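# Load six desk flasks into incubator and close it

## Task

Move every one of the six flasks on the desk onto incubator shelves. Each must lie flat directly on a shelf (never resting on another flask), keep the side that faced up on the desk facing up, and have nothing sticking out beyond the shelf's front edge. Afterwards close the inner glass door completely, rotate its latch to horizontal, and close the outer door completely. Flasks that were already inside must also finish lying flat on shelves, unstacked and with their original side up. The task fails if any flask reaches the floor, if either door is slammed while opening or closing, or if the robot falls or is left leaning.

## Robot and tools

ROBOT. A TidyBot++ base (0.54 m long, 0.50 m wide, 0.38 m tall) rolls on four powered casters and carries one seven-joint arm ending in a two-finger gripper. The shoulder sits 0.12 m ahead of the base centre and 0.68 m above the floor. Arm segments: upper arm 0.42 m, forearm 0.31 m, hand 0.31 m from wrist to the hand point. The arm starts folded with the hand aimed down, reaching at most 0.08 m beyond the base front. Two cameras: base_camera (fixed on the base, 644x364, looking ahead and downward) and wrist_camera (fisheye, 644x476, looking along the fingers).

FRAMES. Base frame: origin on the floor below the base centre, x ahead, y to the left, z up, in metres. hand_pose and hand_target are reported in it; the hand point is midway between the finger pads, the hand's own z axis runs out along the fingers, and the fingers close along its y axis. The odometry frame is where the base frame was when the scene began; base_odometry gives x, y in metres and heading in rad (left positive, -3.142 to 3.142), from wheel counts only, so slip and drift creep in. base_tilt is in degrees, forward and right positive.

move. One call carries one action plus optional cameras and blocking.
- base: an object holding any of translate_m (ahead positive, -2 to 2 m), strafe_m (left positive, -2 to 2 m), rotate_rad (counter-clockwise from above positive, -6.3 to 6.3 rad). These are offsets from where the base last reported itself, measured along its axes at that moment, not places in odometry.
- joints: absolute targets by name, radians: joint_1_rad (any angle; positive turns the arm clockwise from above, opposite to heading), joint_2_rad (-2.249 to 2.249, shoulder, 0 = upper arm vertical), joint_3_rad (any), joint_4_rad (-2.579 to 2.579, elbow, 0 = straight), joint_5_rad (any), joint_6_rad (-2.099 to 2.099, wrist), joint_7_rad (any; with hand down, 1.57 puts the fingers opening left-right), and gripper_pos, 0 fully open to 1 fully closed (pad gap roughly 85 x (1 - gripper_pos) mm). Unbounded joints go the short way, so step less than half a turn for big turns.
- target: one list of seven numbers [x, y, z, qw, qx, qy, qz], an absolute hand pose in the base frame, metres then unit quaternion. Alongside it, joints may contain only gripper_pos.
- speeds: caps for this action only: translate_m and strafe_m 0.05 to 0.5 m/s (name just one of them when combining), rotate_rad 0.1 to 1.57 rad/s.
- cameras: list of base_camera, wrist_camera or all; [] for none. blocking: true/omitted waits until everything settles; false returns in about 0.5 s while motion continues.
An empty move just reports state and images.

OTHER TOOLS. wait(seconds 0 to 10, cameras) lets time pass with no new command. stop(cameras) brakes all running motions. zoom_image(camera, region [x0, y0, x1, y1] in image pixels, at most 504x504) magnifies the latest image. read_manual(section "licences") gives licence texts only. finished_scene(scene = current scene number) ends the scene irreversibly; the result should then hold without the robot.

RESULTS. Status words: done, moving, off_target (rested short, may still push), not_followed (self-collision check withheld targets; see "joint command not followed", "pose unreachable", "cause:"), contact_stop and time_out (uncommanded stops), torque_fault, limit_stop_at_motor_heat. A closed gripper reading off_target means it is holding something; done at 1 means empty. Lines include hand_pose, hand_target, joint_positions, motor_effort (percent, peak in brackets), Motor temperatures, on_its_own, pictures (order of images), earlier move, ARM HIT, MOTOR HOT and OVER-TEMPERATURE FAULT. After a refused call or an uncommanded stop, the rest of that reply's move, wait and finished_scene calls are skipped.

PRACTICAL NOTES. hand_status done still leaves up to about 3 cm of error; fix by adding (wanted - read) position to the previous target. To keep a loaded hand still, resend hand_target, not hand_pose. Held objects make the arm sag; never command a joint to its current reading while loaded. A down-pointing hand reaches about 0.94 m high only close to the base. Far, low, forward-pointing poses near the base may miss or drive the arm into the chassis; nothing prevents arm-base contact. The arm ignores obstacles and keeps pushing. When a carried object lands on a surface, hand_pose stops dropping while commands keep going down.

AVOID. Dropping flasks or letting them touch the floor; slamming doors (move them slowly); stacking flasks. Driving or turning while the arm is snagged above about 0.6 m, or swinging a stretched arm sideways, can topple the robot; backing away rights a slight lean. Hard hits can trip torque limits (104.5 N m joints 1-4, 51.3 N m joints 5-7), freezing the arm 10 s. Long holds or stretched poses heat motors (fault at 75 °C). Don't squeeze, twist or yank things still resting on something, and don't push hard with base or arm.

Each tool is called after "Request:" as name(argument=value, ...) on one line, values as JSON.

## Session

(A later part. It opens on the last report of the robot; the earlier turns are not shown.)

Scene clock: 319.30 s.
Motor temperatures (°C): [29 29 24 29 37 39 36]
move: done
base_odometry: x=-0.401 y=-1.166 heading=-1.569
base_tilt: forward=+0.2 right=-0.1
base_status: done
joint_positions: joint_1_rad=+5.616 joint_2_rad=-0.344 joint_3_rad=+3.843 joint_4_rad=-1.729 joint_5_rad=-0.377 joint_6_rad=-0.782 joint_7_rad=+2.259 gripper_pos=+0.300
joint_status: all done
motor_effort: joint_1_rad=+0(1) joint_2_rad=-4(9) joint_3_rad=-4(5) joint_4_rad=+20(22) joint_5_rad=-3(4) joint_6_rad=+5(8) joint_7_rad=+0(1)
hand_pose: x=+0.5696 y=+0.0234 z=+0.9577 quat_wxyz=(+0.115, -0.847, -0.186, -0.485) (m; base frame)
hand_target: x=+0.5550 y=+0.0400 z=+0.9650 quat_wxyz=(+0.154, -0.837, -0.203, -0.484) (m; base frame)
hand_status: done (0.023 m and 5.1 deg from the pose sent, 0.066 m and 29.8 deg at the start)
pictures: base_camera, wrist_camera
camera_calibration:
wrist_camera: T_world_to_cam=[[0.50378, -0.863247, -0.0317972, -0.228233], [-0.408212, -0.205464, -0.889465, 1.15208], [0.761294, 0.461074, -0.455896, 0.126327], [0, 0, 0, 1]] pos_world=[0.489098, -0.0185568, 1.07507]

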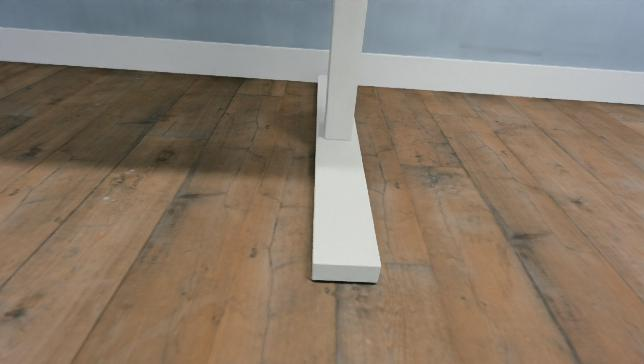

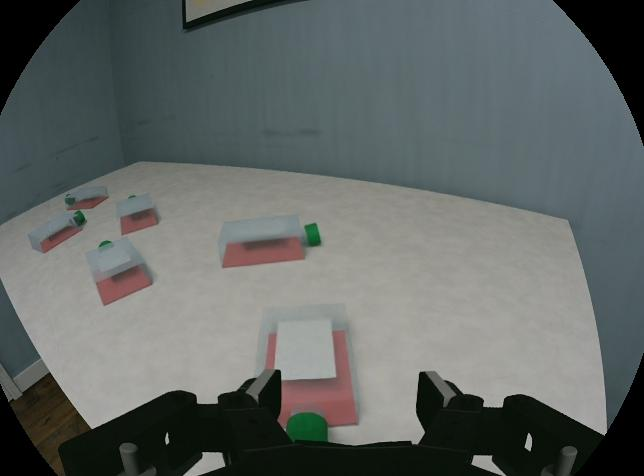

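Request:
move(target=[0.547,0.05,0.858,-0.1852,0.811,0.261,0.4902], cameras=["wrist_camera"])

Scene clock: 332.50 s.
Motor temperatures (°C): [29 29 24 29 37 39 36]
move: done
base_odometry: x=-0.401 y=-1.166 heading=-1.569
base_tilt: forward=+0.3 right=-0.1
base_status: not commanded
joint_positions: joint_1_rad=+5.037 joint_2_rad=-0.685 joint_3_rad=+4.110 joint_4_rad=-2.037 joint_5_rad=+0.013 joint_6_rad=-0.550 joint_7_rad=+2.123 gripper_pos=+0.300
joint_status: not commanded
motor_effort: joint_1_rad=+0(1) joint_2_rad=+8(9) joint_3_rad=-9(10) joint_4_rad=+19(21) joint_5_rad=-2(4) joint_6_rad=+6(6) joint_7_rad=+0(1)
hand_pose: x=+0.5331 y=+0.0643 z=+0.8586 quat_wxyz=(+0.198, -0.812, -0.279, -0.474) (m; base frame)
hand_target: x=+0.5470 y=+0.0500 z=+0.8580 quat_wxyz=(+0.185, -0.811, -0.261, -0.490) (m; base frame)
hand_status: done (0.020 m and 3.1 deg from the pose sent, 0.106 m and 12.5 deg at the start)
pictures: wrist_camera
camera_calibration:
wrist_camera: T_world_to_cam=[[0.704548, -0.705999, -0.0719626, -0.260273], [-0.34492, -0.25205, -0.904157, 1.03934], [0.620196, 0.661843, -0.421095, 0.122583], [0, 0, 0, 1]] pos_world=[0.465838, -0.00291801, 0.972614]

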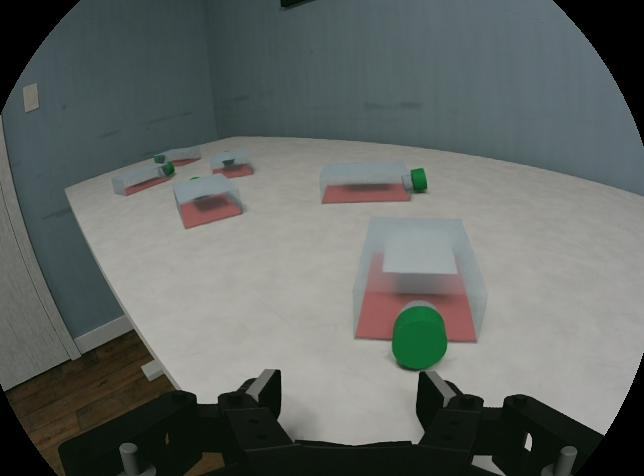

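Request:
move(target=[0.575,0.032,0.851,-0.129,0.8297,0.2146,0.4986], cameras=["wrist_camera"])

Scene clock: 341.90 s.
Motor temperatures (°C): [29 29 24 29 37 39 36]
move: done
base_odometry: x=-0.401 y=-1.166 heading=-1.569
base_tilt: forward=+0.3 right=-0.1
base_status: not commanded
joint_positions: joint_1_rad=+5.078 joint_2_rad=-0.593 joint_3_rad=+4.120 joint_4_rad=-2.051 joint_5_rad=+0.015 joint_6_rad=-0.441 joint_7_rad=+2.085 gripper_pos=+0.300
joint_status: not commanded
motor_effort: joint_1_rad=+0(1) joint_2_rad=+5(9) joint_3_rad=-8(10) joint_4_rad=+19(20) joint_5_rad=-1(2) joint_6_rad=+6(6) joint_7_rad=+0(1)
hand_pose: x=+0.5606 y=+0.0540 z=+0.8553 quat_wxyz=(+0.155, -0.824, -0.242, -0.488) (m; base frame)
hand_target: x=+0.5750 y=+0.0320 z=+0.8510 quat_wxyz=(+0.129, -0.830, -0.215, -0.499) (m; base frame)
hand_status: done (0.027 m and 4.5 deg from the pose sent, 0.053 m and 11.3 deg at the start)
pictures: wrist_camera
camera_calibration:
wrist_camera: T_world_to_cam=[[0.621278, -0.782803, -0.0351035, -0.267879], [-0.353928, -0.240366, -0.903858, 1.04744], [0.699105, 0.573971, -0.42639, 0.0759776], [0, 0, 0, 1]] pos_world=[0.48403, -0.00153699, 0.96973]

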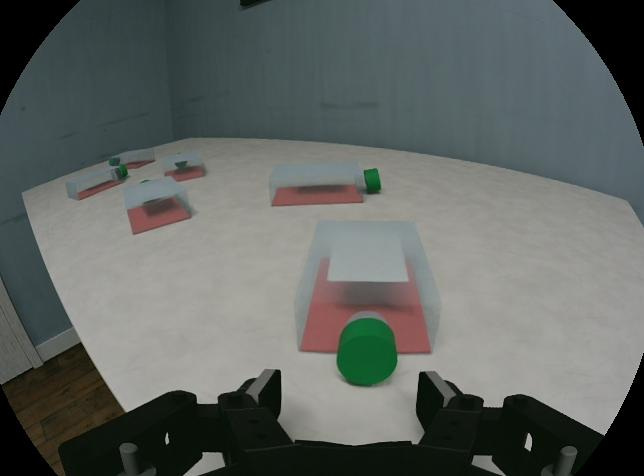

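Request:
move(base={"translate_m":0.036,"strafe_m":0.012}, speeds={"translate_m":0.05}, target=[0.575,0.032,0.843,-0.1163,0.8323,0.1921,0.5], cameras=["wrist_camera"])

Scene clock: 347.07 s.
Motor temperatures (°C): [29 29 24 29 37 39 36]
move: done
base_odometry: x=-0.390 y=-1.203 heading=-1.569
base_tilt: forward=+0.2 right=-0.2
base_status: done
joint_positions: joint_1_rad=+5.138 joint_2_rad=-0.552 joint_3_rad=+4.119 joint_4_rad=-2.097 joint_5_rad=+0.015 joint_6_rad=-0.374 joint_7_rad=+2.054 gripper_pos=+0.300
joint_status: not commanded
motor_effort: joint_1_rad=+0(1) joint_2_rad=+5(8) joint_3_rad=-8(9) joint_4_rad=+19(20) joint_5_rad=-1(1) joint_6_rad=+6(7) joint_7_rad=+0(1)
hand_pose: x=+0.5660 y=+0.0382 z=+0.8394 quat_wxyz=(+0.133, -0.837, -0.208, -0.489) (m; base frame)
hand_target: x=+0.5750 y=+0.0320 z=+0.8430 quat_wxyz=(+0.117, -0.835, -0.193, -0.502) (m; base frame)
hand_status: done (0.011 m and 3.0 deg from the pose sent, 0.029 m and 7.4 deg at the start)
pictures: wrist_camera
camera_calibration:
wrist_camera: T_world_to_cam=[[0.553852, -0.831896, -0.0346037, -0.244498], [-0.382682, -0.217428, -0.897931, 1.04157], [0.739461, 0.510563, -0.438774, 0.0643656], [0, 0, 0, 1]] pos_world=[0.48641, -0.00979343, 0.95504]

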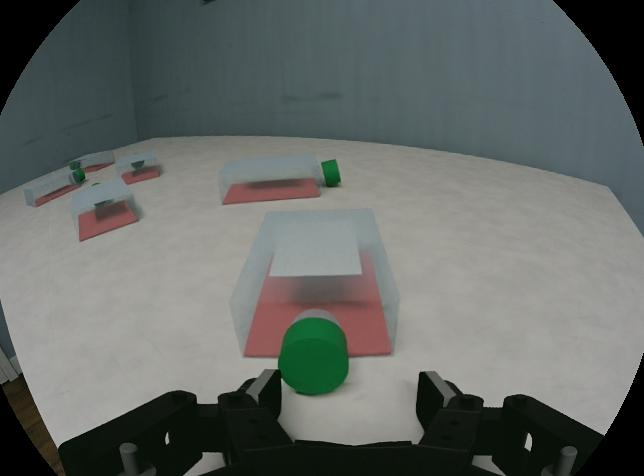

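Request:
move(base={"translate_m":-0.006,"strafe_m":0.012}, speeds={"translate_m":0.05}, target=[0.572,0.034,0.857,-0.1506,0.8195,0.2506,0.4925], cameras=["wrist_camera"])

Scene clock: 355.20 s.
Motor temperatures (°C): [29 29 24 29 37 39 36]
move: done
base_odometry: x=-0.377 y=-1.197 heading=-1.569
base_tilt: forward=+0.2 right=-0.1
base_status: done
joint_positions: joint_1_rad=+5.023 joint_2_rad=-0.634 joint_3_rad=+4.162 joint_4_rad=-2.031 joint_5_rad=+0.044 joint_6_rad=-0.420 joint_7_rad=+2.054 gripper_pos=+0.300
joint_status: not commanded
motor_effort: joint_1_rad=+0(1) joint_2_rad=+7(8) joint_3_rad=-10(10) joint_4_rad=+19(20) joint_5_rad=-2(2) joint_6_rad=+6(7) joint_7_rad=+0(1)
hand_pose: x=+0.5717 y=+0.0472 z=+0.8674 quat_wxyz=(+0.173, -0.816, -0.226, -0.504) (m; base frame)
hand_target: x=+0.5720 y=+0.0340 z=+0.8570 quat_wxyz=(+0.151, -0.820, -0.251, -0.493) (m; base frame)
hand_status: done (0.017 m and 4.1 deg from the pose sent, 0.019 m and 5.6 deg at the start)
pictures: wrist_camera
camera_calibration:
wrist_camera: T_world_to_cam=[[0.615229, -0.78563, -0.065411, -0.249813], [-0.337417, -0.187425, -0.922508, 1.06489], [0.712491, 0.589625, -0.380394, 0.0289173], [0, 0, 0, 1]] pos_world=[0.492402, -0.013724, 0.977031]

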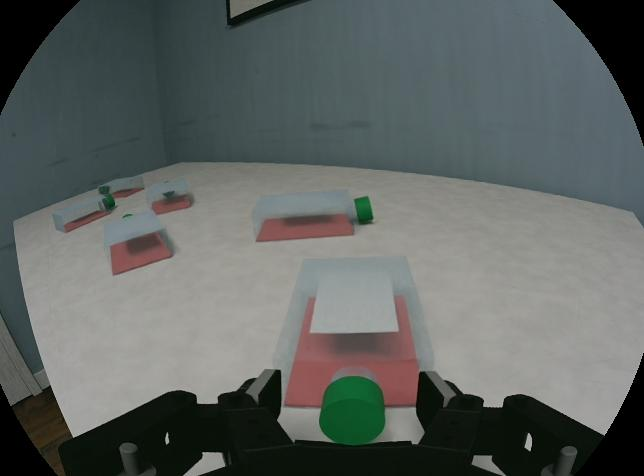

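Request:
move(base={"translate_m":0.008,"strafe_m":0.004}, speeds={"translate_m":0.05}, target=[0.572,0.034,0.844,-0.1506,0.8195,0.2506,0.4925], cameras=["wrist_camera"])

Scene clock: 358.90 s.
Motor temperatures (°C): [29 29 24 29 37 39 36]
move: done
base_odometry: x=-0.373 y=-1.205 heading=-1.569
base_tilt: forward=+0.3 right=-0.1
base_status: done
joint_positions: joint_1_rad=+5.001 joint_2_rad=-0.644 joint_3_rad=+4.184 joint_4_rad=-2.046 joint_5_rad=+0.079 joint_6_rad=-0.420 joint_7_rad=+2.054 gripper_pos=+0.300
joint_status: not commanded
motor_effort: joint_1_rad=+0(1) joint_2_rad=+8(9) joint_3_rad=-10(10) joint_4_rad=+18(20) joint_5_rad=-1(2) joint_6_rad=+7(7) joint_7_rad=+0(1)
hand_pose: x=+0.5708 y=+0.0459 z=+0.8544 quat_wxyz=(+0.168, -0.818, -0.236, -0.496) (m; base frame)
hand_target: x=+0.5720 y=+0.0340 z=+0.8440 quat_wxyz=(+0.151, -0.820, -0.251, -0.493) (m; base frame)
hand_status: done (0.016 m and 2.6 deg from the pose sent, 0.027 m and 4.1 deg at the start)
pictures: wrist_camera
camera_calibration:
wrist_camera: T_world_to_cam=[[0.62542, -0.778481, -0.053076, -0.267747], [-0.342515, -0.212781, -0.9151, 1.05002], [0.701094, 0.590501, -0.399718, 0.0484107], [0, 0, 0, 1]] pos_world=[0.49316, -0.0135984, 0.966012]

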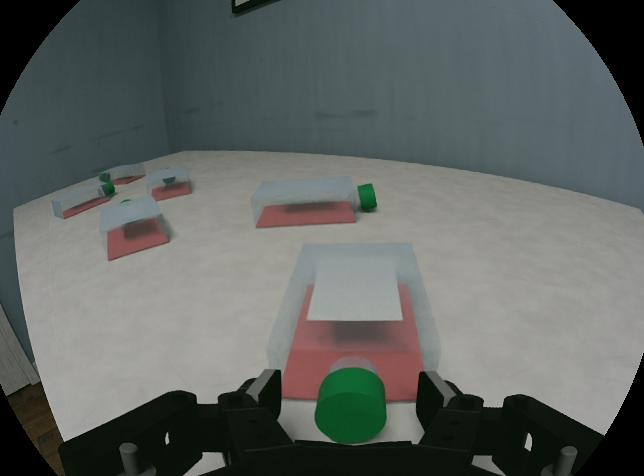

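Request:
move(target=[0.572,0.034,0.837,-0.1506,0.8195,0.2506,0.4925], cameras=["wrist_camera"])

Scene clock: 360.60 s.
Motor temperatures (°C): [29 29 24 29 37 39 36]
move: done
base_odometry: x=-0.373 y=-1.205 heading=-1.569
base_tilt: forward=+0.3 right=-0.1
base_status: not commanded
joint_positions: joint_1_rad=+4.994 joint_2_rad=-0.651 joint_3_rad=+4.196 joint_4_rad=-2.060 joint_5_rad=+0.098 joint_6_rad=-0.420 joint_7_rad=+2.054 gripper_pos=+0.300
joint_status: not commanded
motor_effort: joint_1_rad=+0(0) joint_2_rad=+8(9) joint_3_rad=-10(11) joint_4_rad=+19(20) joint_5_rad=-1(1) joint_6_rad=+6(7) joint_7_rad=+0(0)
hand_pose: x=+0.5684 y=+0.0448 z=+0.8448 quat_wxyz=(+0.166, -0.820, -0.242, -0.491) (m; base frame)
hand_target: x=+0.5720 y=+0.0340 z=+0.8370 quat_wxyz=(+0.151, -0.820, -0.251, -0.493) (m; base frame)
hand_status: done (0.014 m and 2.1 deg from the pose sent, 0.021 m and 2.6 deg at the start)
pictures: wrist_camera
camera_calibration:
wrist_camera: T_world_to_cam=[[0.630952, -0.774278, -0.0489233, -0.274519], [-0.348574, -0.226583, -0.909481, 1.03945], [0.693106, 0.590892, -0.412856, 0.0625322], [0, 0, 0, 1]] pos_world=[0.492191, -0.0139827, 0.957743]

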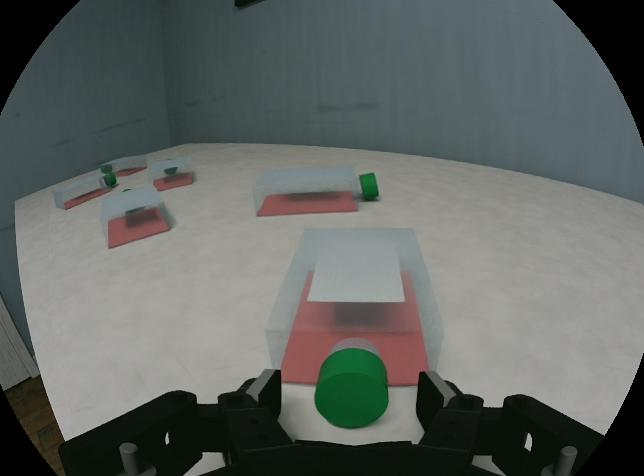

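Request:
move(joints={"gripper_pos":0.55}, cameras=[])

Request:
move(joints={"gripper_pos":0.9}, cameras=["wrist_camera"])

Scene clock: 362.57 s.
Motor temperatures (°C): [29 29 24 29 37 39 36]
move: done
base_odometry: x=-0.373 y=-1.205 heading=-1.569
base_tilt: forward=+0.2 right=-0.1
base_status: not commanded
joint_positions: joint_1_rad=+4.994 joint_2_rad=-0.651 joint_3_rad=+4.196 joint_4_rad=-2.060 joint_5_rad=+0.098 joint_6_rad=-0.420 joint_7_rad=+2.054 gripper_pos=+0.550
joint_status: all done
motor_effort: joint_1_rad=+0(0) joint_2_rad=+8(9) joint_3_rad=-9(10) joint_4_rad=+18(19) joint_5_rad=-1(1) joint_6_rad=+7(7) joint_7_rad=+0(0)
hand_pose: x=+0.5684 y=+0.0448 z=+0.8448 quat_wxyz=(+0.166, -0.820, -0.242, -0.491) (m; base frame)
hand_target: x=+0.5720 y=+0.0340 z=+0.8370 quat_wxyz=(+0.151, -0.820, -0.251, -0.493) (m; base frame)
hand_status: not commanded
pictures: none
No camera images: "cameras" was empty.

Scene clock: 363.30 s.
Motor temperatures (°C): [29 29 24 29 37 39 36]
move: off_target
base_odometry: x=-0.373 y=-1.205 heading=-1.569
base_tilt: forward=+0.2 right=-0.1
base_status: not commanded
joint_positions: joint_1_rad=+4.993 joint_2_rad=-0.653 joint_3_rad=+4.196 joint_4_rad=-2.060 joint_5_rad=+0.098 joint_6_rad=-0.420 joint_7_rad=+2.054 gripper_pos=+0.694
joint_status: gripper_pos off_target (ended at +0.694, target +0.900)
motor_effort: joint_1_rad=+1(1) joint_2_rad=+9(10) joint_3_rad=-9(10) joint_4_rad=+17(19) joint_5_rad=-1(1) joint_6_rad=+6(7) joint_7_rad=+0(0)
hand_pose: x=+0.5683 y=+0.0444 z=+0.8451 quat_wxyz=(+0.167, -0.820, -0.241, -0.491) (m; base frame)
hand_target: x=+0.5720 y=+0.0340 z=+0.8370 quat_wxyz=(+0.151, -0.820, -0.251, -0.493) (m; base frame)
hand_status: not commanded
pictures: wrist_camera
camera_calibration:
wrist_camera: T_world_to_cam=[[0.630961, -0.774179, -0.0503522, -0.273544], [-0.348176, -0.224571, -0.910133, 1.03991], [0.693298, 0.591789, -0.411246, 0.0614093], [0, 0, 0, 1]] pos_world=[0.492091, -0.0145811, 0.957934]

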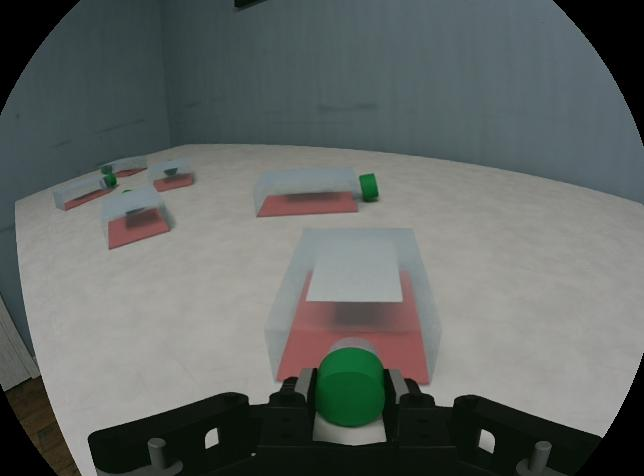

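Request:
move(target=[0.572,0.034,0.93,-0.1506,0.8195,0.2506,0.4925], cameras=["wrist_camera"])

Request:
move(base={"translate_m":-0.4}, target=[0.564,-0.015,1.0,0.0,0.85,0.0,0.52], speeds={"translate_m":0.25}, cameras=["wrist_camera"])

Scene clock: 372.70 s.
Motor temperatures (°C): [29 29 24 29 37 39 36]
move: done
base_odometry: x=-0.373 y=-1.205 heading=-1.569
base_tilt: forward=+0.3 right=-0.2
base_status: not commanded
joint_positions: joint_1_rad=+5.096 joint_2_rad=-0.571 joint_3_rad=+4.117 joint_4_rad=-1.826 joint_5_rad=+0.019 joint_6_rad=-0.621 joint_7_rad=+2.088 gripper_pos=+0.694
joint_status: not commanded
motor_effort: joint_1_rad=+0(1) joint_2_rad=+6(9) joint_3_rad=-9(11) joint_4_rad=+21(21) joint_5_rad=-2(2) joint_6_rad=+7(8) joint_7_rad=+0(0)
hand_pose: x=+0.5821 y=+0.0169 z=+0.9248 quat_wxyz=(+0.136, -0.821, -0.233, -0.503) (m; base frame)
hand_target: x=+0.5720 y=+0.0340 z=+0.9300 quat_wxyz=(+0.151, -0.820, -0.251, -0.493) (m; base frame)
hand_status: done (0.020 m and 2.9 deg from the pose sent, 0.086 m and 2.2 deg at the start)
pictures: wrist_camera
camera_calibration:
wrist_camera: T_world_to_cam=[[0.592927, -0.805252, -0.00277248, -0.320798], [-0.332039, -0.241349, -0.911867, 1.10363], [0.733613, 0.541591, -0.410477, 0.077546], [0, 0, 0, 1]] pos_world=[0.49977, -0.0339606, 1.03731]

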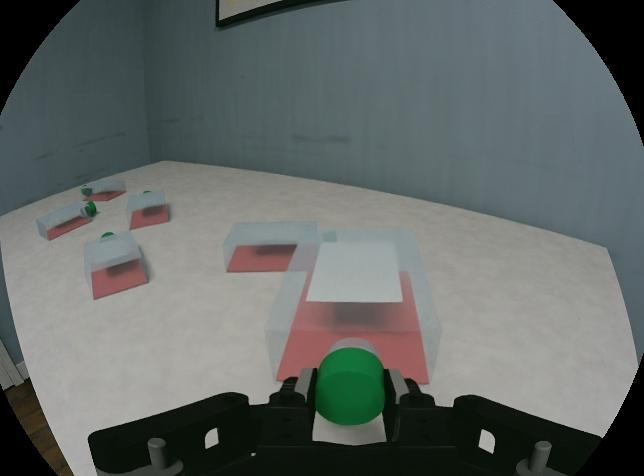

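Scene clock: 375.43 s.
Motor temperatures (°C): [29 29 24 29 37 39 36]
move: done
base_odometry: x=-0.374 y=-0.804 heading=-1.569
base_tilt: forward=+0.2 right=-0.2
base_status: done
joint_positions: joint_1_rad=+6.228 joint_2_rad=-0.355 joint_3_rad=+3.235 joint_4_rad=-1.734 joint_5_rad=+0.019 joint_6_rad=-0.628 joint_7_rad=+1.691 gripper_pos=+0.694
joint_status: not commanded
motor_effort: joint_1_rad=+0(2) joint_2_rad=-8(9) joint_3_rad=+0(10) joint_4_rad=+23(23) joint_5_rad=+0(2) joint_6_rad=+8(9) joint_7_rad=+0(1)
hand_pose: x=+0.5644 y=-0.0268 z=+1.0040 quat_wxyz=(-0.036, -0.843, -0.032, -0.535) (m; base frame)
hand_target: x=+0.5640 y=-0.0150 z=+1.0000 quat_wxyz=(+0.000, -0.853, +0.000, -0.522) (m; base frame)
hand_status: done (0.012 m and 5.9 deg from the pose sent, 0.084 m and 31.3 deg at the start)
pictures: wrist_camera
camera_calibration:
wrist_camera: T_world_to_cam=[[0.104478, -0.99091, 0.0847448, -0.162419], [-0.375782, -0.118228, -0.919136, 1.19471], [0.9208, 0.064184, -0.384718, 0.00245506], [0, 0, 0, 1]] pos_world=[0.463658, -0.0198524, 1.11281]

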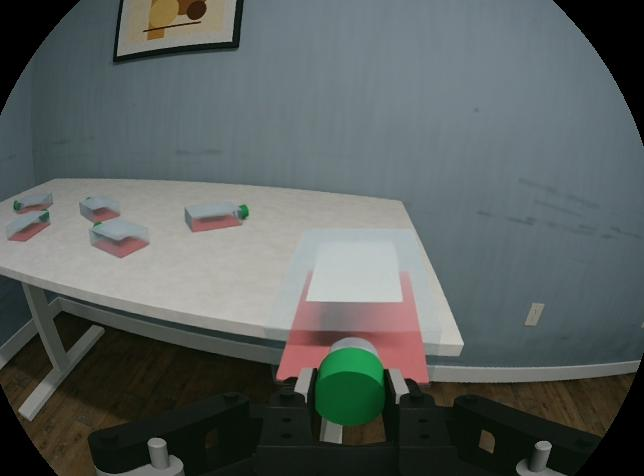

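Request:
move(base={"rotate_rad":-1.587}, speeds={"rotate_rad":0.9}, cameras=[])

Request:
move(base={"strafe_m":-0.87,"translate_m":0.15}, cameras=["wrist_camera","base_camera"])

Scene clock: 384.33 s.
Motor temperatures (°C): [29 29 24 29 37 39 36]
move: done
base_odometry: x=-0.374 y=-0.804 heading=+3.128
base_tilt: forward=+0.3 right=-0.1
base_status: done
joint_positions: joint_1_rad=+6.235 joint_2_rad=-0.353 joint_3_rad=+3.226 joint_4_rad=-1.734 joint_5_rad=+0.019 joint_6_rad=-0.628 joint_7_rad=+1.690 gripper_pos=+0.694
joint_status: not commanded
motor_effort: joint_1_rad=+0(2) joint_2_rad=-8(9) joint_3_rad=+0(3) joint_4_rad=+22(23) joint_5_rad=+1(1) joint_6_rad=+8(9) joint_7_rad=+0(1)
hand_pose: x=+0.5649 y=-0.0255 z=+1.0035 quat_wxyz=(-0.037, -0.844, -0.033, -0.535) (m; base frame)
hand_target: x=+0.5640 y=-0.0150 z=+1.0000 quat_wxyz=(+0.000, -0.853, +0.000, -0.522) (m; base frame)
hand_status: not commanded
pictures: none
No camera images: "cameras" was empty.

Scene clock: 387.47 s.
Motor temperatures (°C): [29 29 24 29 37 39 36]
move: done
base_odometry: x=-0.512 y=+0.068 heading=+3.127
base_tilt: forward=+0.3 right=-0.2
base_status: done
joint_positions: joint_1_rad=+6.235 joint_2_rad=-0.353 joint_3_rad=+3.224 joint_4_rad=-1.734 joint_5_rad=+0.019 joint_6_rad=-0.628 joint_7_rad=+1.690 gripper_pos=+0.694
joint_status: not commanded
motor_effort: joint_1_rad=+0(1) joint_2_rad=-8(9) joint_3_rad=-1(3) joint_4_rad=+23(24) joint_5_rad=+0(1) joint_6_rad=+8(9) joint_7_rad=+0(1)
hand_pose: x=+0.5649 y=-0.0243 z=+1.0035 quat_wxyz=(-0.037, -0.844, -0.034, -0.535) (m; base frame)
hand_target: x=+0.5640 y=-0.0150 z=+1.0000 quat_wxyz=(+0.000, -0.853, +0.000, -0.522) (m; base frame)
hand_status: not commanded
pictures: base_camera, wrist_camera
camera_calibration:
wrist_camera: T_world_to_cam=[[0.106945, -0.990415, 0.0874079, -0.164083], [-0.376739, -0.121722, -0.918287, 1.19436], [0.920125, 0.0652759, -0.386146, 0.00340996], [0, 0, 0, 1]] pos_world=[0.464372, -0.017352, 1.11242]

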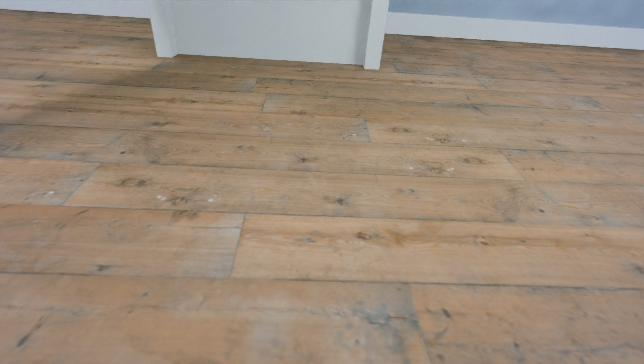

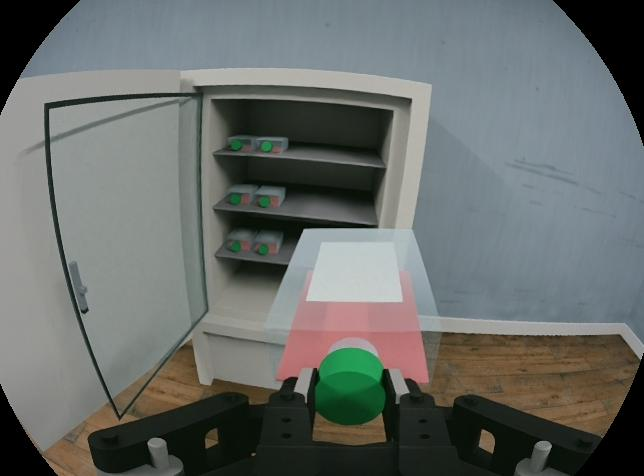

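Request:
move(base={"strafe_m":-0.03,"translate_m":0.5}, target=[0.564,-0.005,1.01,-0.0524,0.8814,-0.0356,0.4691], speeds={"translate_m":0.25}, cameras=["wrist_camera","base_camera"])

Scene clock: 403.90 s.
Motor temperatures (°C): [29 29 24 29 37 39 36]
move: done
base_odometry: x=-1.011 y=+0.105 heading=+3.127
base_tilt: forward=+0.3 right=-0.2
base_status: done
joint_positions: joint_1_rad=+6.235 joint_2_rad=-0.274 joint_3_rad=+3.224 joint_4_rad=-1.557 joint_5_rad=-0.036 joint_6_rad=-0.856 joint_7_rad=+1.650 gripper_pos=+0.694
joint_status: not commanded
motor_effort: joint_1_rad=+0(1) joint_2_rad=-10(13) joint_3_rad=+0(2) joint_4_rad=+22(23) joint_5_rad=+0(1) joint_6_rad=+8(9) joint_7_rad=+0(1)
hand_pose: x=+0.5700 y=-0.0117 z=+1.0083 quat_wxyz=(+0.001, -0.877, -0.012, -0.480) (m; base frame)
hand_target: x=+0.5640 y=-0.0050 z=+1.0100 quat_wxyz=(+0.052, -0.881, +0.036, -0.469) (m; base frame)
hand_status: done (0.009 m and 8.1 deg from the pose sent, 0.020 m and 15.6 deg at the start)
pictures: base_camera, wrist_camera
camera_calibration:
wrist_camera: T_world_to_cam=[[0.1082, -0.994059, -0.0118262, -0.0532953], [-0.492385, -0.0432527, -0.869302, 1.21956], [0.863626, 0.0998818, -0.49414, 0.141193], [0, 0, 0, 1]] pos_world=[0.484321, -0.0143322, 1.1293]

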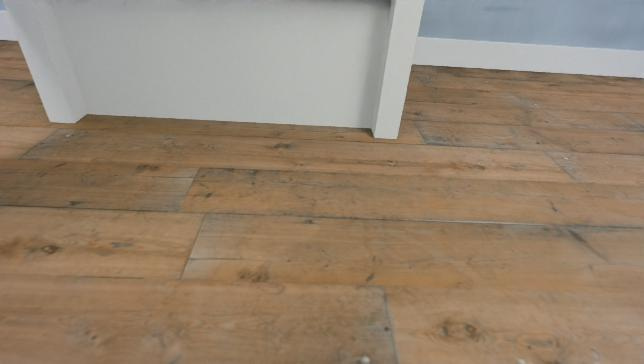

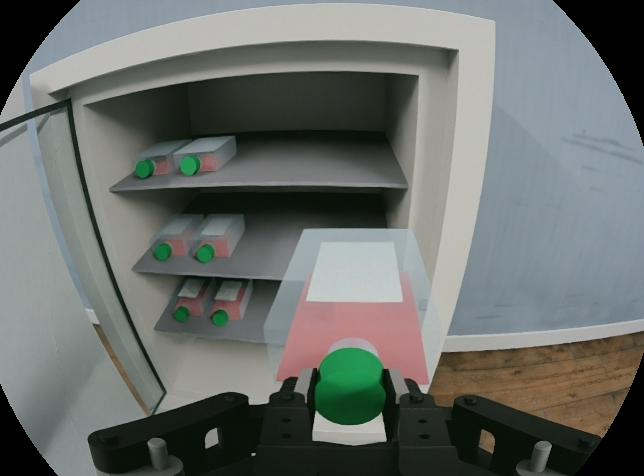

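Request:
move(base={"strafe_m":-0.015}, target=[0.564,-0.005,1.01,-0.0526,0.8537,-0.0454,0.516], cameras=["wrist_camera"])

Request:
move(base={"translate_m":0.4}, speeds={"translate_m":0.2}, cameras=["wrist_camera","base_camera"])

Scene clock: 418.33 s.
Motor temperatures (°C): [29 29 24 29 37 39 36]
move: done
base_odometry: x=-1.011 y=+0.120 heading=+3.127
base_tilt: forward=+0.3 right=-0.1
base_status: done
joint_positions: joint_1_rad=+6.237 joint_2_rad=-0.303 joint_3_rad=+3.225 joint_4_rad=-1.661 joint_5_rad=-0.038 joint_6_rad=-0.780 joint_7_rad=+1.622 gripper_pos=+0.694
joint_status: not commanded
motor_effort: joint_1_rad=+0(2) joint_2_rad=-10(12) joint_3_rad=+0(3) joint_4_rad=+22(23) joint_5_rad=+0(1) joint_6_rad=+8(8) joint_7_rad=+0(1)
hand_pose: x=+0.5643 y=-0.0125 z=+0.9829 quat_wxyz=(+0.009, -0.876, +0.003, -0.481) (m; base frame)
hand_target: x=+0.5640 y=-0.0050 z=+1.0100 quat_wxyz=(+0.053, -0.854, +0.045, -0.516) (m; base frame)
hand_status: done (0.028 m and 8.4 deg from the pose sent, 0.009 m and 10.1 deg at the start)
pictures: wrist_camera
camera_calibration:
wrist_camera: T_world_to_cam=[[0.0896332, -0.995192, -0.0394785, -0.0161295], [-0.49089, -0.00965404, -0.871168, 1.19604], [0.866598, 0.0974652, -0.489396, 0.127347], [0, 0, 0, 1]] pos_world=[0.478213, -0.0169172, 1.10364]

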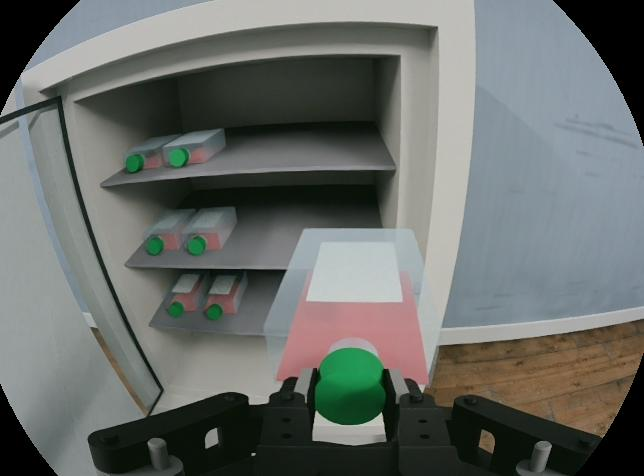

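Scene clock: 421.13 s.
Motor temperatures (°C): [29 29 24 29 37 39 36]
move: done
base_odometry: x=-1.411 y=+0.126 heading=+3.127
base_tilt: forward=+0.3 right=-0.1
base_status: done
joint_positions: joint_1_rad=+6.237 joint_2_rad=-0.317 joint_3_rad=+3.225 joint_4_rad=-1.661 joint_5_rad=-0.038 joint_6_rad=-0.779 joint_7_rad=+1.621 gripper_pos=+0.694
joint_status: not commanded
motor_effort: joint_1_rad=+0(1) joint_2_rad=-9(13) joint_3_rad=+0(1) joint_4_rad=+22(23) joint_5_rad=+0(0) joint_6_rad=+8(8) joint_7_rad=+0(1)
hand_pose: x=+0.5601 y=-0.0127 z=+0.9890 quat_wxyz=(+0.009, -0.873, +0.004, -0.488) (m; base frame)
hand_target: x=+0.5640 y=-0.0050 z=+1.0100 quat_wxyz=(+0.053, -0.854, +0.045, -0.516) (m; base frame)
hand_status: not commanded
pictures: base_camera, wrist_camera
camera_calibration:
wrist_camera: T_world_to_cam=[[0.089724, -0.995176, -0.039676, -0.0155296], [-0.478672, -0.00815398, -0.877956, 1.19919], [0.873397, 0.0977655, -0.477094, 0.118035], [0, 0, 0, 1]] pos_world=[0.472319, -0.0172162, 1.10853]

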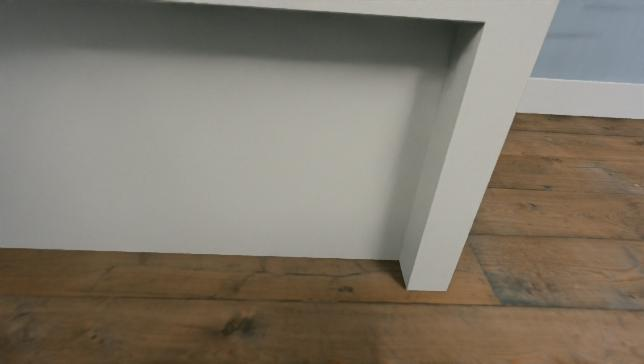

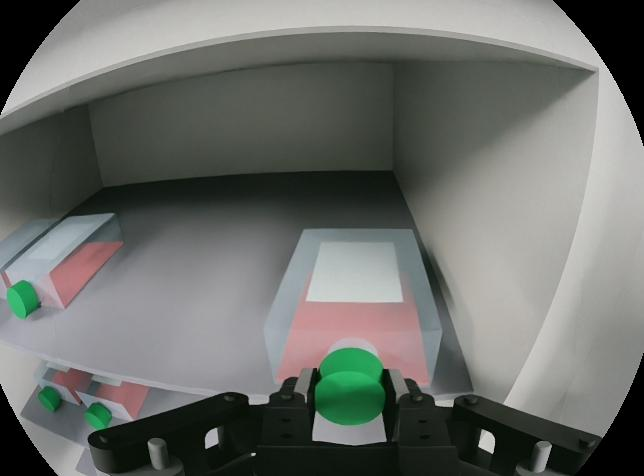

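Request:
move(base={"strafe_m":0.012}, speeds={"strafe_m":0.05}, target=[0.564,-0.005,1.025,-0.0545,0.8371,-0.0439,0.5432], cameras=["wrist_camera"])

Scene clock: 431.03 s.
Motor temperatures (°C): [29 29 24 29 37 39 36]
move: done
base_odometry: x=-1.412 y=+0.114 heading=+3.127
base_tilt: forward=+0.2 right=-0.1
base_status: done
joint_positions: joint_1_rad=+6.237 joint_2_rad=-0.331 joint_3_rad=+3.225 joint_4_rad=-1.684 joint_5_rad=-0.038 joint_6_rad=-0.713 joint_7_rad=+1.621 gripper_pos=+0.694
joint_status: not commanded
motor_effort: joint_1_rad=+0(1) joint_2_rad=-9(11) joint_3_rad=+0(3) joint_4_rad=+22(23) joint_5_rad=+0(1) joint_6_rad=+8(8) joint_7_rad=+0(1)
hand_pose: x=+0.5642 y=-0.0140 z=+1.0001 quat_wxyz=(+0.008, -0.859, +0.005, -0.513) (m; base frame)
hand_target: x=+0.5640 y=-0.0050 z=+1.0250 quat_wxyz=(+0.054, -0.837, +0.044, -0.543) (m; base frame)
hand_status: done (0.026 m and 8.1 deg from the pose sent, 0.037 m and 10.3 deg at the start)
pictures: wrist_camera
camera_calibration:
wrist_camera: T_world_to_cam=[[0.0880334, -0.995525, -0.0343575, -0.0210933], [-0.427026, -0.00655529, -0.904216, 1.20803], [0.899944, 0.0942727, -0.425692, 0.0534249], [0, 0, 0, 1]] pos_world=[0.469636, -0.0181165, 1.11433]

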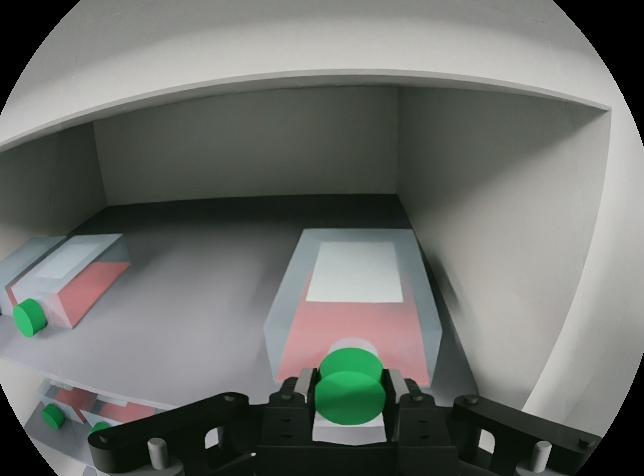

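Request:
move(base={"translate_m":0.072}, speeds={"translate_m":0.1}, cameras=[])

Request:
move(target=[0.564,-0.005,1.01,-0.0545,0.8371,-0.0439,0.5432], cameras=["wrist_camera"])

Scene clock: 434.87 s.
Motor temperatures (°C): [29 29 24 29 37 39 36]
move: done
base_odometry: x=-1.484 y=+0.115 heading=+3.127
base_tilt: forward=+0.3 right=-0.2
base_status: done
joint_positions: joint_1_rad=+6.237 joint_2_rad=-0.342 joint_3_rad=+3.225 joint_4_rad=-1.684 joint_5_rad=-0.038 joint_6_rad=-0.713 joint_7_rad=+1.621 gripper_pos=+0.694
joint_status: not commanded
motor_effort: joint_1_rad=+0(1) joint_2_rad=-9(12) joint_3_rad=+0(2) joint_4_rad=+22(24) joint_5_rad=+0(0) joint_6_rad=+8(10) joint_7_rad=+0(0)
hand_pose: x=+0.5606 y=-0.0142 z=+1.0046 quat_wxyz=(+0.009, -0.856, +0.005, -0.517) (m; base frame)
hand_target: x=+0.5640 y=-0.0050 z=+1.0250 quat_wxyz=(+0.054, -0.837, +0.044, -0.543) (m; base frame)
hand_status: not commanded
pictures: none
No camera images: "cameras" was empty.

Scene clock: 435.63 s.
Motor temperatures (°C): [29 29 24 29 37 39 36]
move: done
base_odometry: x=-1.484 y=+0.115 heading=+3.127
base_tilt: forward=+0.3 right=-0.1
base_status: not commanded
joint_positions: joint_1_rad=+6.237 joint_2_rad=-0.342 joint_3_rad=+3.225 joint_4_rad=-1.737 joint_5_rad=-0.038 joint_6_rad=-0.672 joint_7_rad=+1.621 gripper_pos=+0.694
joint_status: not commanded
motor_effort: joint_1_rad=+0(0) joint_2_rad=-9(10) joint_3_rad=+0(1) joint_4_rad=+22(24) joint_5_rad=+0(0) joint_6_rad=+8(9) joint_7_rad=+0(0)
hand_pose: x=+0.5620 y=-0.0140 z=+0.9851 quat_wxyz=(+0.008, -0.859, +0.006, -0.512) (m; base frame)
hand_target: x=+0.5640 y=-0.0050 z=+1.0100 quat_wxyz=(+0.054, -0.837, +0.044, -0.543) (m; base frame)
hand_status: done (0.027 m and 8.1 deg from the pose sent, 0.011 m and 7.8 deg at the start)
pictures: wrist_camera
camera_calibration:
wrist_camera: T_world_to_cam=[[0.0868439, -0.995581, -0.03573, -0.0194597], [-0.428543, -0.00495587, -0.903508, 1.19374], [0.899338, 0.093776, -0.427079, 0.0507379], [0, 0, 0, 1]] pos_world=[0.467628, -0.0182157, 1.09953]

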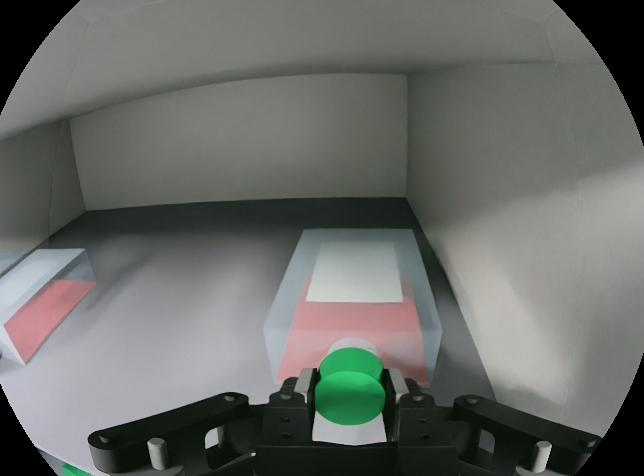

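Request:
move(target=[0.564,-0.005,0.999,-0.0545,0.8371,-0.0439,0.5432], cameras=[])

Request:
move(target=[0.564,-0.005,0.989,-0.0545,0.8371,-0.0439,0.5432], cameras=["wrist_camera"])

Scene clock: 438.43 s.
Motor temperatures (°C): [29 29 24 29 37 39 36]
move: done
base_odometry: x=-1.484 y=+0.115 heading=+3.127
base_tilt: forward=+0.3 right=-0.1
base_status: not commanded
joint_positions: joint_1_rad=+6.237 joint_2_rad=-0.344 joint_3_rad=+3.225 joint_4_rad=-1.771 joint_5_rad=-0.038 joint_6_rad=-0.635 joint_7_rad=+1.621 gripper_pos=+0.694
joint_status: not commanded
motor_effort: joint_1_rad=+0(0) joint_2_rad=-8(9) joint_3_rad=+0(1) joint_4_rad=+21(23) joint_5_rad=+0(1) joint_6_rad=+7(8) joint_7_rad=+0(0)
hand_pose: x=+0.5635 y=-0.0142 z=+0.9763 quat_wxyz=(+0.008, -0.858, +0.007, -0.514) (m; base frame)
hand_target: x=+0.5640 y=-0.0050 z=+0.9990 quat_wxyz=(+0.054, -0.837, +0.044, -0.543) (m; base frame)
hand_status: done (0.025 m and 7.9 deg from the pose sent, 0.017 m and 8.1 deg at the start)
pictures: none
No camera images: "cameras" was empty.

Scene clock: 439.10 s.
Motor temperatures (°C): [29 29 24 29 37 39 36]
move: done
base_odometry: x=-1.484 y=+0.115 heading=+3.127
base_tilt: forward=+0.3 right=-0.2
base_status: not commanded
joint_positions: joint_1_rad=+6.237 joint_2_rad=-0.352 joint_3_rad=+3.225 joint_4_rad=-1.796 joint_5_rad=-0.038 joint_6_rad=-0.599 joint_7_rad=+1.621 gripper_pos=+0.694
joint_status: not commanded
motor_effort: joint_1_rad=+1(1) joint_2_rad=-7(8) joint_3_rad=+0(2) joint_4_rad=+21(22) joint_5_rad=+1(1) joint_6_rad=+7(7) joint_7_rad=+0(1)
hand_pose: x=+0.5638 y=-0.0145 z=+0.9750 quat_wxyz=(+0.008, -0.853, +0.007, -0.522) (m; base frame)
hand_target: x=+0.5640 y=-0.0050 z=+0.9890 quat_wxyz=(+0.054, -0.837, +0.044, -0.543) (m; base frame)
hand_status: done (0.017 m and 7.4 deg from the pose sent, 0.016 m and 7.9 deg at the start)
pictures: wrist_camera
camera_calibration:
wrist_camera: T_world_to_cam=[[0.0848305, -0.99581, -0.0341415, -0.0208149], [-0.406936, -0.00334804, -0.91345, 1.1829], [0.909509, 0.0913819, -0.405515, 0.0180361], [0, 0, 0, 1]] pos_world=[0.466727, -0.0184154, 1.08712]

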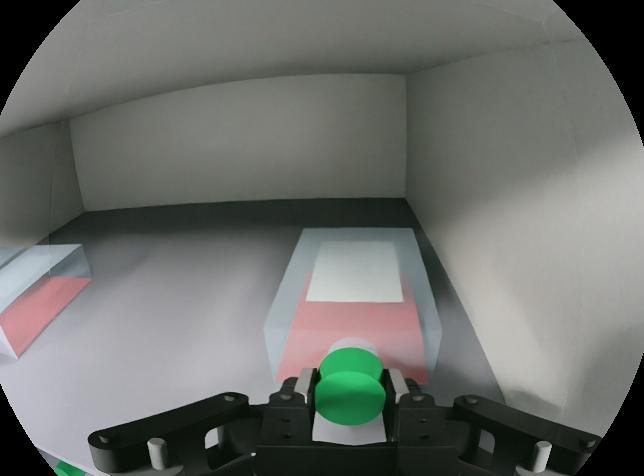

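Request:
move(joints={"gripper_pos":0.62}, cameras=["wrist_camera"])

Request:
move(joints={"gripper_pos":0.45}, cameras=[])

Request:
move(base={"translate_m":-0.35}, speeds={"translate_m":0.2}, cameras=["wrist_camera"])

Scene clock: 442.70 s.
Motor temperatures (°C): [29 29 24 29 37 39 36]
move: done
base_odometry: x=-1.484 y=+0.115 heading=+3.127
base_tilt: forward=+0.3 right=-0.1
base_status: not commanded
joint_positions: joint_1_rad=+6.237 joint_2_rad=-0.352 joint_3_rad=+3.225 joint_4_rad=-1.800 joint_5_rad=-0.038 joint_6_rad=-0.599 joint_7_rad=+1.621 gripper_pos=+0.620
joint_status: all done
motor_effort: joint_1_rad=+0(1) joint_2_rad=-8(8) joint_3_rad=-1(1) joint_4_rad=+22(23) joint_5_rad=+0(1) joint_6_rad=+7(8) joint_7_rad=+0(1)
hand_pose: x=+0.5634 y=-0.0144 z=+0.9727 quat_wxyz=(+0.008, -0.854, +0.007, -0.520) (m; base frame)
hand_target: x=+0.5640 y=-0.0050 z=+0.9890 quat_wxyz=(+0.054, -0.837, +0.044, -0.543) (m; base frame)
hand_status: not commanded
pictures: wrist_camera
camera_calibration:
wrist_camera: T_world_to_cam=[[0.0848762, -0.995792, -0.0345565, -0.0204503], [-0.410545, -0.00334979, -0.911834, 1.18109], [0.907882, 0.09158, -0.409101, 0.0219214], [0, 0, 0, 1]] pos_world=[0.466726, -0.0184154, 1.08522]

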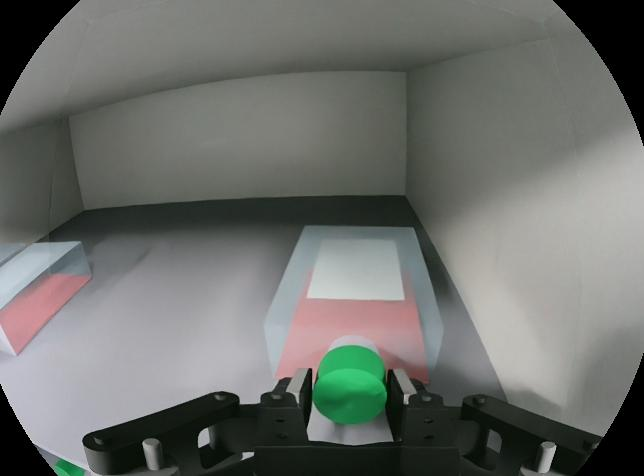

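Scene clock: 443.30 s.
Motor temperatures (°C): [29 29 24 29 37 39 36]
move: done
base_odometry: x=-1.484 y=+0.115 heading=+3.127
base_tilt: forward=+0.2 right=-0.1
base_status: not commanded
joint_positions: joint_1_rad=+6.237 joint_2_rad=-0.352 joint_3_rad=+3.225 joint_4_rad=-1.800 joint_5_rad=-0.038 joint_6_rad=-0.599 joint_7_rad=+1.621 gripper_pos=+0.450
joint_status: all done
motor_effort: joint_1_rad=+0(0) joint_2_rad=-8(8) joint_3_rad=+0(1) joint_4_rad=+22(22) joint_5_rad=+0(0) joint_6_rad=+7(8) joint_7_rad=+0(0)
hand_pose: x=+0.5634 y=-0.0144 z=+0.9727 quat_wxyz=(+0.008, -0.854, +0.007, -0.520) (m; base frame)
hand_target: x=+0.5640 y=-0.0050 z=+0.9890 quat_wxyz=(+0.054, -0.837, +0.044, -0.543) (m; base frame)
hand_status: not commanded
pictures: none
No camera images: "cameras" was empty.

Scene clock: 445.87 s.
Motor temperatures (°C): [29 29 24 29 37 39 36]
move: done
base_odometry: x=-1.134 y=+0.110 heading=+3.126
base_tilt: forward=+0.3 right=-0.2
base_status: done
joint_positions: joint_1_rad=+6.237 joint_2_rad=-0.361 joint_3_rad=+3.225 joint_4_rad=-1.801 joint_5_rad=-0.038 joint_6_rad=-0.599 joint_7_rad=+1.621 gripper_pos=+0.450
joint_status: not commanded
motor_effort: joint_1_rad=+0(1) joint_2_rad=-7(12) joint_3_rad=+0(3) joint_4_rad=+22(23) joint_5_rad=+0(1) joint_6_rad=+8(8) joint_7_rad=+0(1)
hand_pose: x=+0.5608 y=-0.0147 z=+0.9763 quat_wxyz=(+0.008, -0.852, +0.008, -0.524) (m; base frame)
hand_target: x=+0.5640 y=-0.0050 z=+0.9890 quat_wxyz=(+0.054, -0.837, +0.044, -0.543) (m; base frame)
hand_status: not commanded
pictures: wrist_camera
camera_calibration:
wrist_camera: T_world_to_cam=[[0.0847943, -0.995803, -0.0344401, -0.0204441], [-0.402883, -0.00265205, -0.915248, 1.18239], [0.911315, 0.0914832, -0.401417, 0.0163141], [0, 0, 0, 1]] pos_world=[0.463229, -0.018715, 1.08802]

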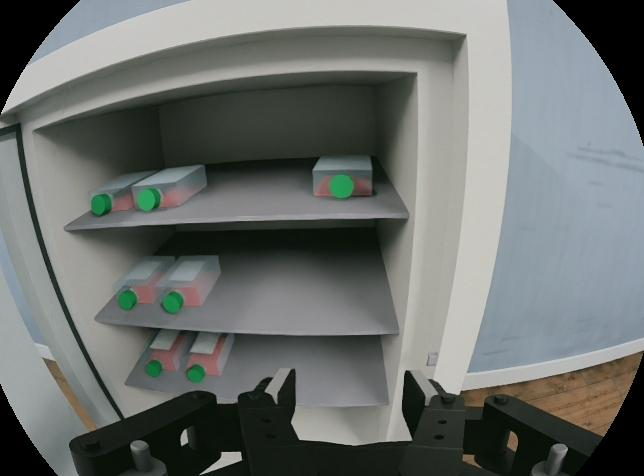

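Request:
move(base={"translate_m":-0.63}, target=[0.564,-0.015,1.0,0.0,0.85,0.0,0.52], joints={"gripper_pos":0.3}, cameras=[])

Request:
move(base={"translate_m":0.18,"strafe_m":1.1,"rotate_rad":-3.127}, cameras=[])

Request:
move(base={"translate_m":-0.35,"strafe_m":-1.15}, cameras=["wrist_camera","base_camera"])

Scene clock: 472.57 s.
Motor temperatures (°C): [29 29 24 29 37 39 36]
move: done
base_odometry: x=-0.504 y=+0.100 heading=+3.126
base_tilt: forward=+0.2 right=-0.1
base_status: done
joint_positions: joint_1_rad=+6.237 joint_2_rad=-0.347 joint_3_rad=+3.225 joint_4_rad=-1.723 joint_5_rad=-0.038 joint_6_rad=-0.634 joint_7_rad=+1.621 gripper_pos=+0.300
joint_status: all done
motor_effort: joint_1_rad=+0(1) joint_2_rad=-7(11) joint_3_rad=+0(1) joint_4_rad=+22(23) joint_5_rad=+0(1) joint_6_rad=+8(8) joint_7_rad=+0(0)
hand_pose: x=+0.5669 y=-0.0153 z=+1.0059 quat_wxyz=(+0.007, -0.844, +0.007, -0.536) (m; base frame)
hand_target: x=+0.5640 y=-0.0150 z=+1.0000 quat_wxyz=(+0.000, -0.853, +0.000, -0.522) (m; base frame)
hand_status: done (0.007 m and 2.2 deg from the pose sent, 0.024 m and 1.3 deg at the start)
pictures: none
No camera images: "cameras" was empty.

Scene clock: 476.73 s.
Motor temperatures (°C): [29 29 24 29 37 39 36]
move: done
base_odometry: x=-0.700 y=-0.997 heading=-0.002
base_tilt: forward=+0.3 right=-0.1
base_status: done
joint_positions: joint_1_rad=+6.238 joint_2_rad=-0.347 joint_3_rad=+3.225 joint_4_rad=-1.723 joint_5_rad=-0.038 joint_6_rad=-0.634 joint_7_rad=+1.621 gripper_pos=+0.300
joint_status: not commanded
motor_effort: joint_1_rad=+0(2) joint_2_rad=-8(10) joint_3_rad=+0(4) joint_4_rad=+22(23) joint_5_rad=+0(1) joint_6_rad=+8(8) joint_7_rad=+0(1)
hand_pose: x=+0.5669 y=-0.0158 z=+1.0058 quat_wxyz=(+0.007, -0.844, +0.007, -0.536) (m; base frame)
hand_target: x=+0.5640 y=-0.0150 z=+1.0000 quat_wxyz=(+0.000, -0.853, +0.000, -0.522) (m; base frame)
hand_status: not commanded
pictures: none
No camera images: "cameras" was empty.

Scene clock: 480.43 s.
Motor temperatures (°C): [29 29 24 29 37 39 36]
move: done
base_odometry: x=-1.052 y=-2.146 heading=-0.001
base_tilt: forward=+0.3 right=-0.1
base_status: done
joint_positions: joint_1_rad=+6.238 joint_2_rad=-0.347 joint_3_rad=+3.223 joint_4_rad=-1.723 joint_5_rad=-0.038 joint_6_rad=-0.634 joint_7_rad=+1.621 gripper_pos=+0.300
joint_status: not commanded
motor_effort: joint_1_rad=+0(1) joint_2_rad=-8(10) joint_3_rad=+0(2) joint_4_rad=+22(22) joint_5_rad=+0(1) joint_6_rad=+8(8) joint_7_rad=+0(1)
hand_pose: x=+0.5669 y=-0.0148 z=+1.0058 quat_wxyz=(+0.007, -0.844, +0.006, -0.536) (m; base frame)
hand_target: x=+0.5640 y=-0.0150 z=+1.0000 quat_wxyz=(+0.000, -0.853, +0.000, -0.522) (m; base frame)
hand_status: not commanded
pictures: base_camera, wrist_camera
camera_calibration:
wrist_camera: T_world_to_cam=[[0.0862957, -0.995846, -0.0290508, -0.0262915], [-0.376961, -0.00564634, -0.926212, 1.20814], [0.9222, 0.0908791, -0.375882, -0.00928419], [0, 0, 0, 1]] pos_world=[0.466252, -0.018517, 1.11474]

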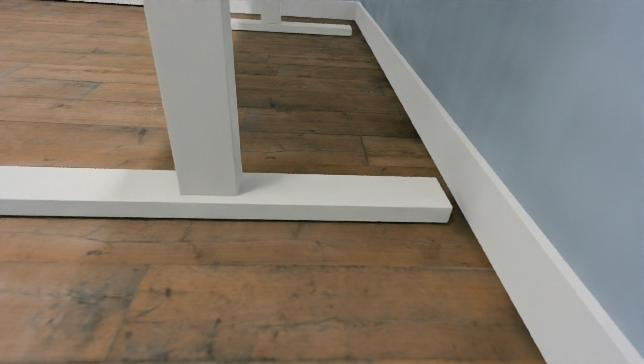

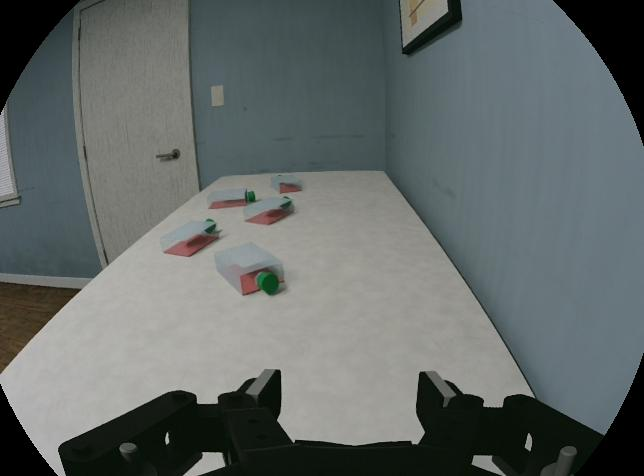

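Request:
move(base={"translate_m":0.12}, speeds={"translate_m":0.2}, target=[0.80,0.072,0.95,-0.1506,0.8195,0.2506,0.4925], cameras=["wrist_camera","base_camera"])

Scene clock: 520.23 s.
Motor temperatures (°C): [29 29 24 29 37 39 36]
move: done
base_odometry: x=-0.932 y=-2.147 heading=-0.001
base_tilt: forward=+0.3 right=-0.1
base_status: done
joint_positions: joint_1_rad=+6.676 joint_2_rad=+0.377 joint_3_rad=+2.787 joint_4_rad=-1.163 joint_5_rad=-0.586 joint_6_rad=-0.791 joint_7_rad=+2.465 gripper_pos=+0.300
joint_status: not commanded
motor_effort: joint_1_rad=+0(1) joint_2_rad=-31(33) joint_3_rad=-3(5) joint_4_rad=+21(23) joint_5_rad=-4(4) joint_6_rad=+5(8) joint_7_rad=+0(1)
hand_pose: x=+0.8082 y=+0.0506 z=+0.9354 quat_wxyz=(+0.115, -0.835, -0.230, -0.487) (m; base frame)
hand_target: x=+0.8000 y=+0.0720 z=+0.9500 quat_wxyz=(+0.151, -0.820, -0.251, -0.493) (m; base frame)
hand_status: done (0.027 m and 5.1 deg from the pose sent, 0.255 m and 34.3 deg at the start)
pictures: base_camera, wrist_camera
camera_calibration:
wrist_camera: T_world_to_cam=[[0.570255, -0.82133, 0.015001, -0.425222], [-0.367411, -0.271344, -0.889596, 1.20576], [0.734723, 0.501786, -0.456501, -0.0580095], [0, 0, 0, 1]] pos_world=[0.728116, 0.00703636, 1.05254]

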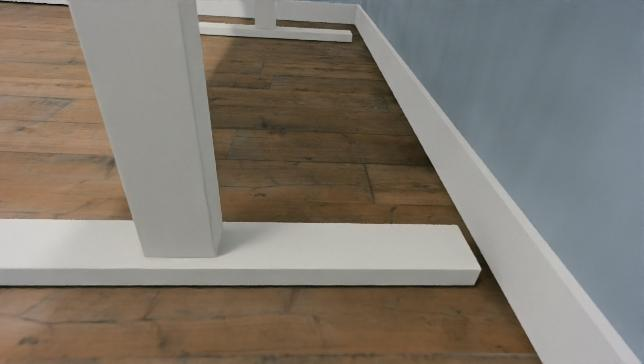

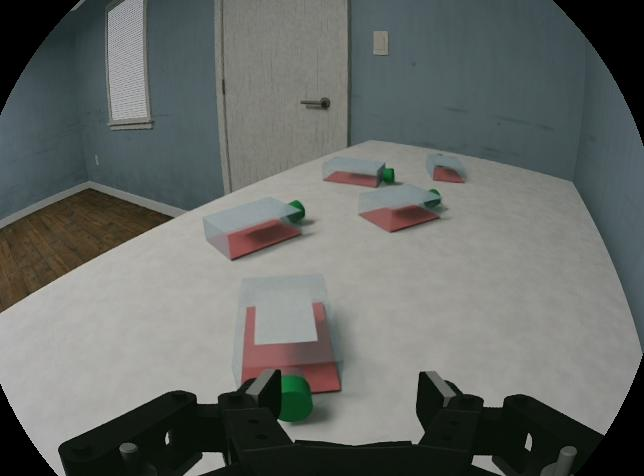

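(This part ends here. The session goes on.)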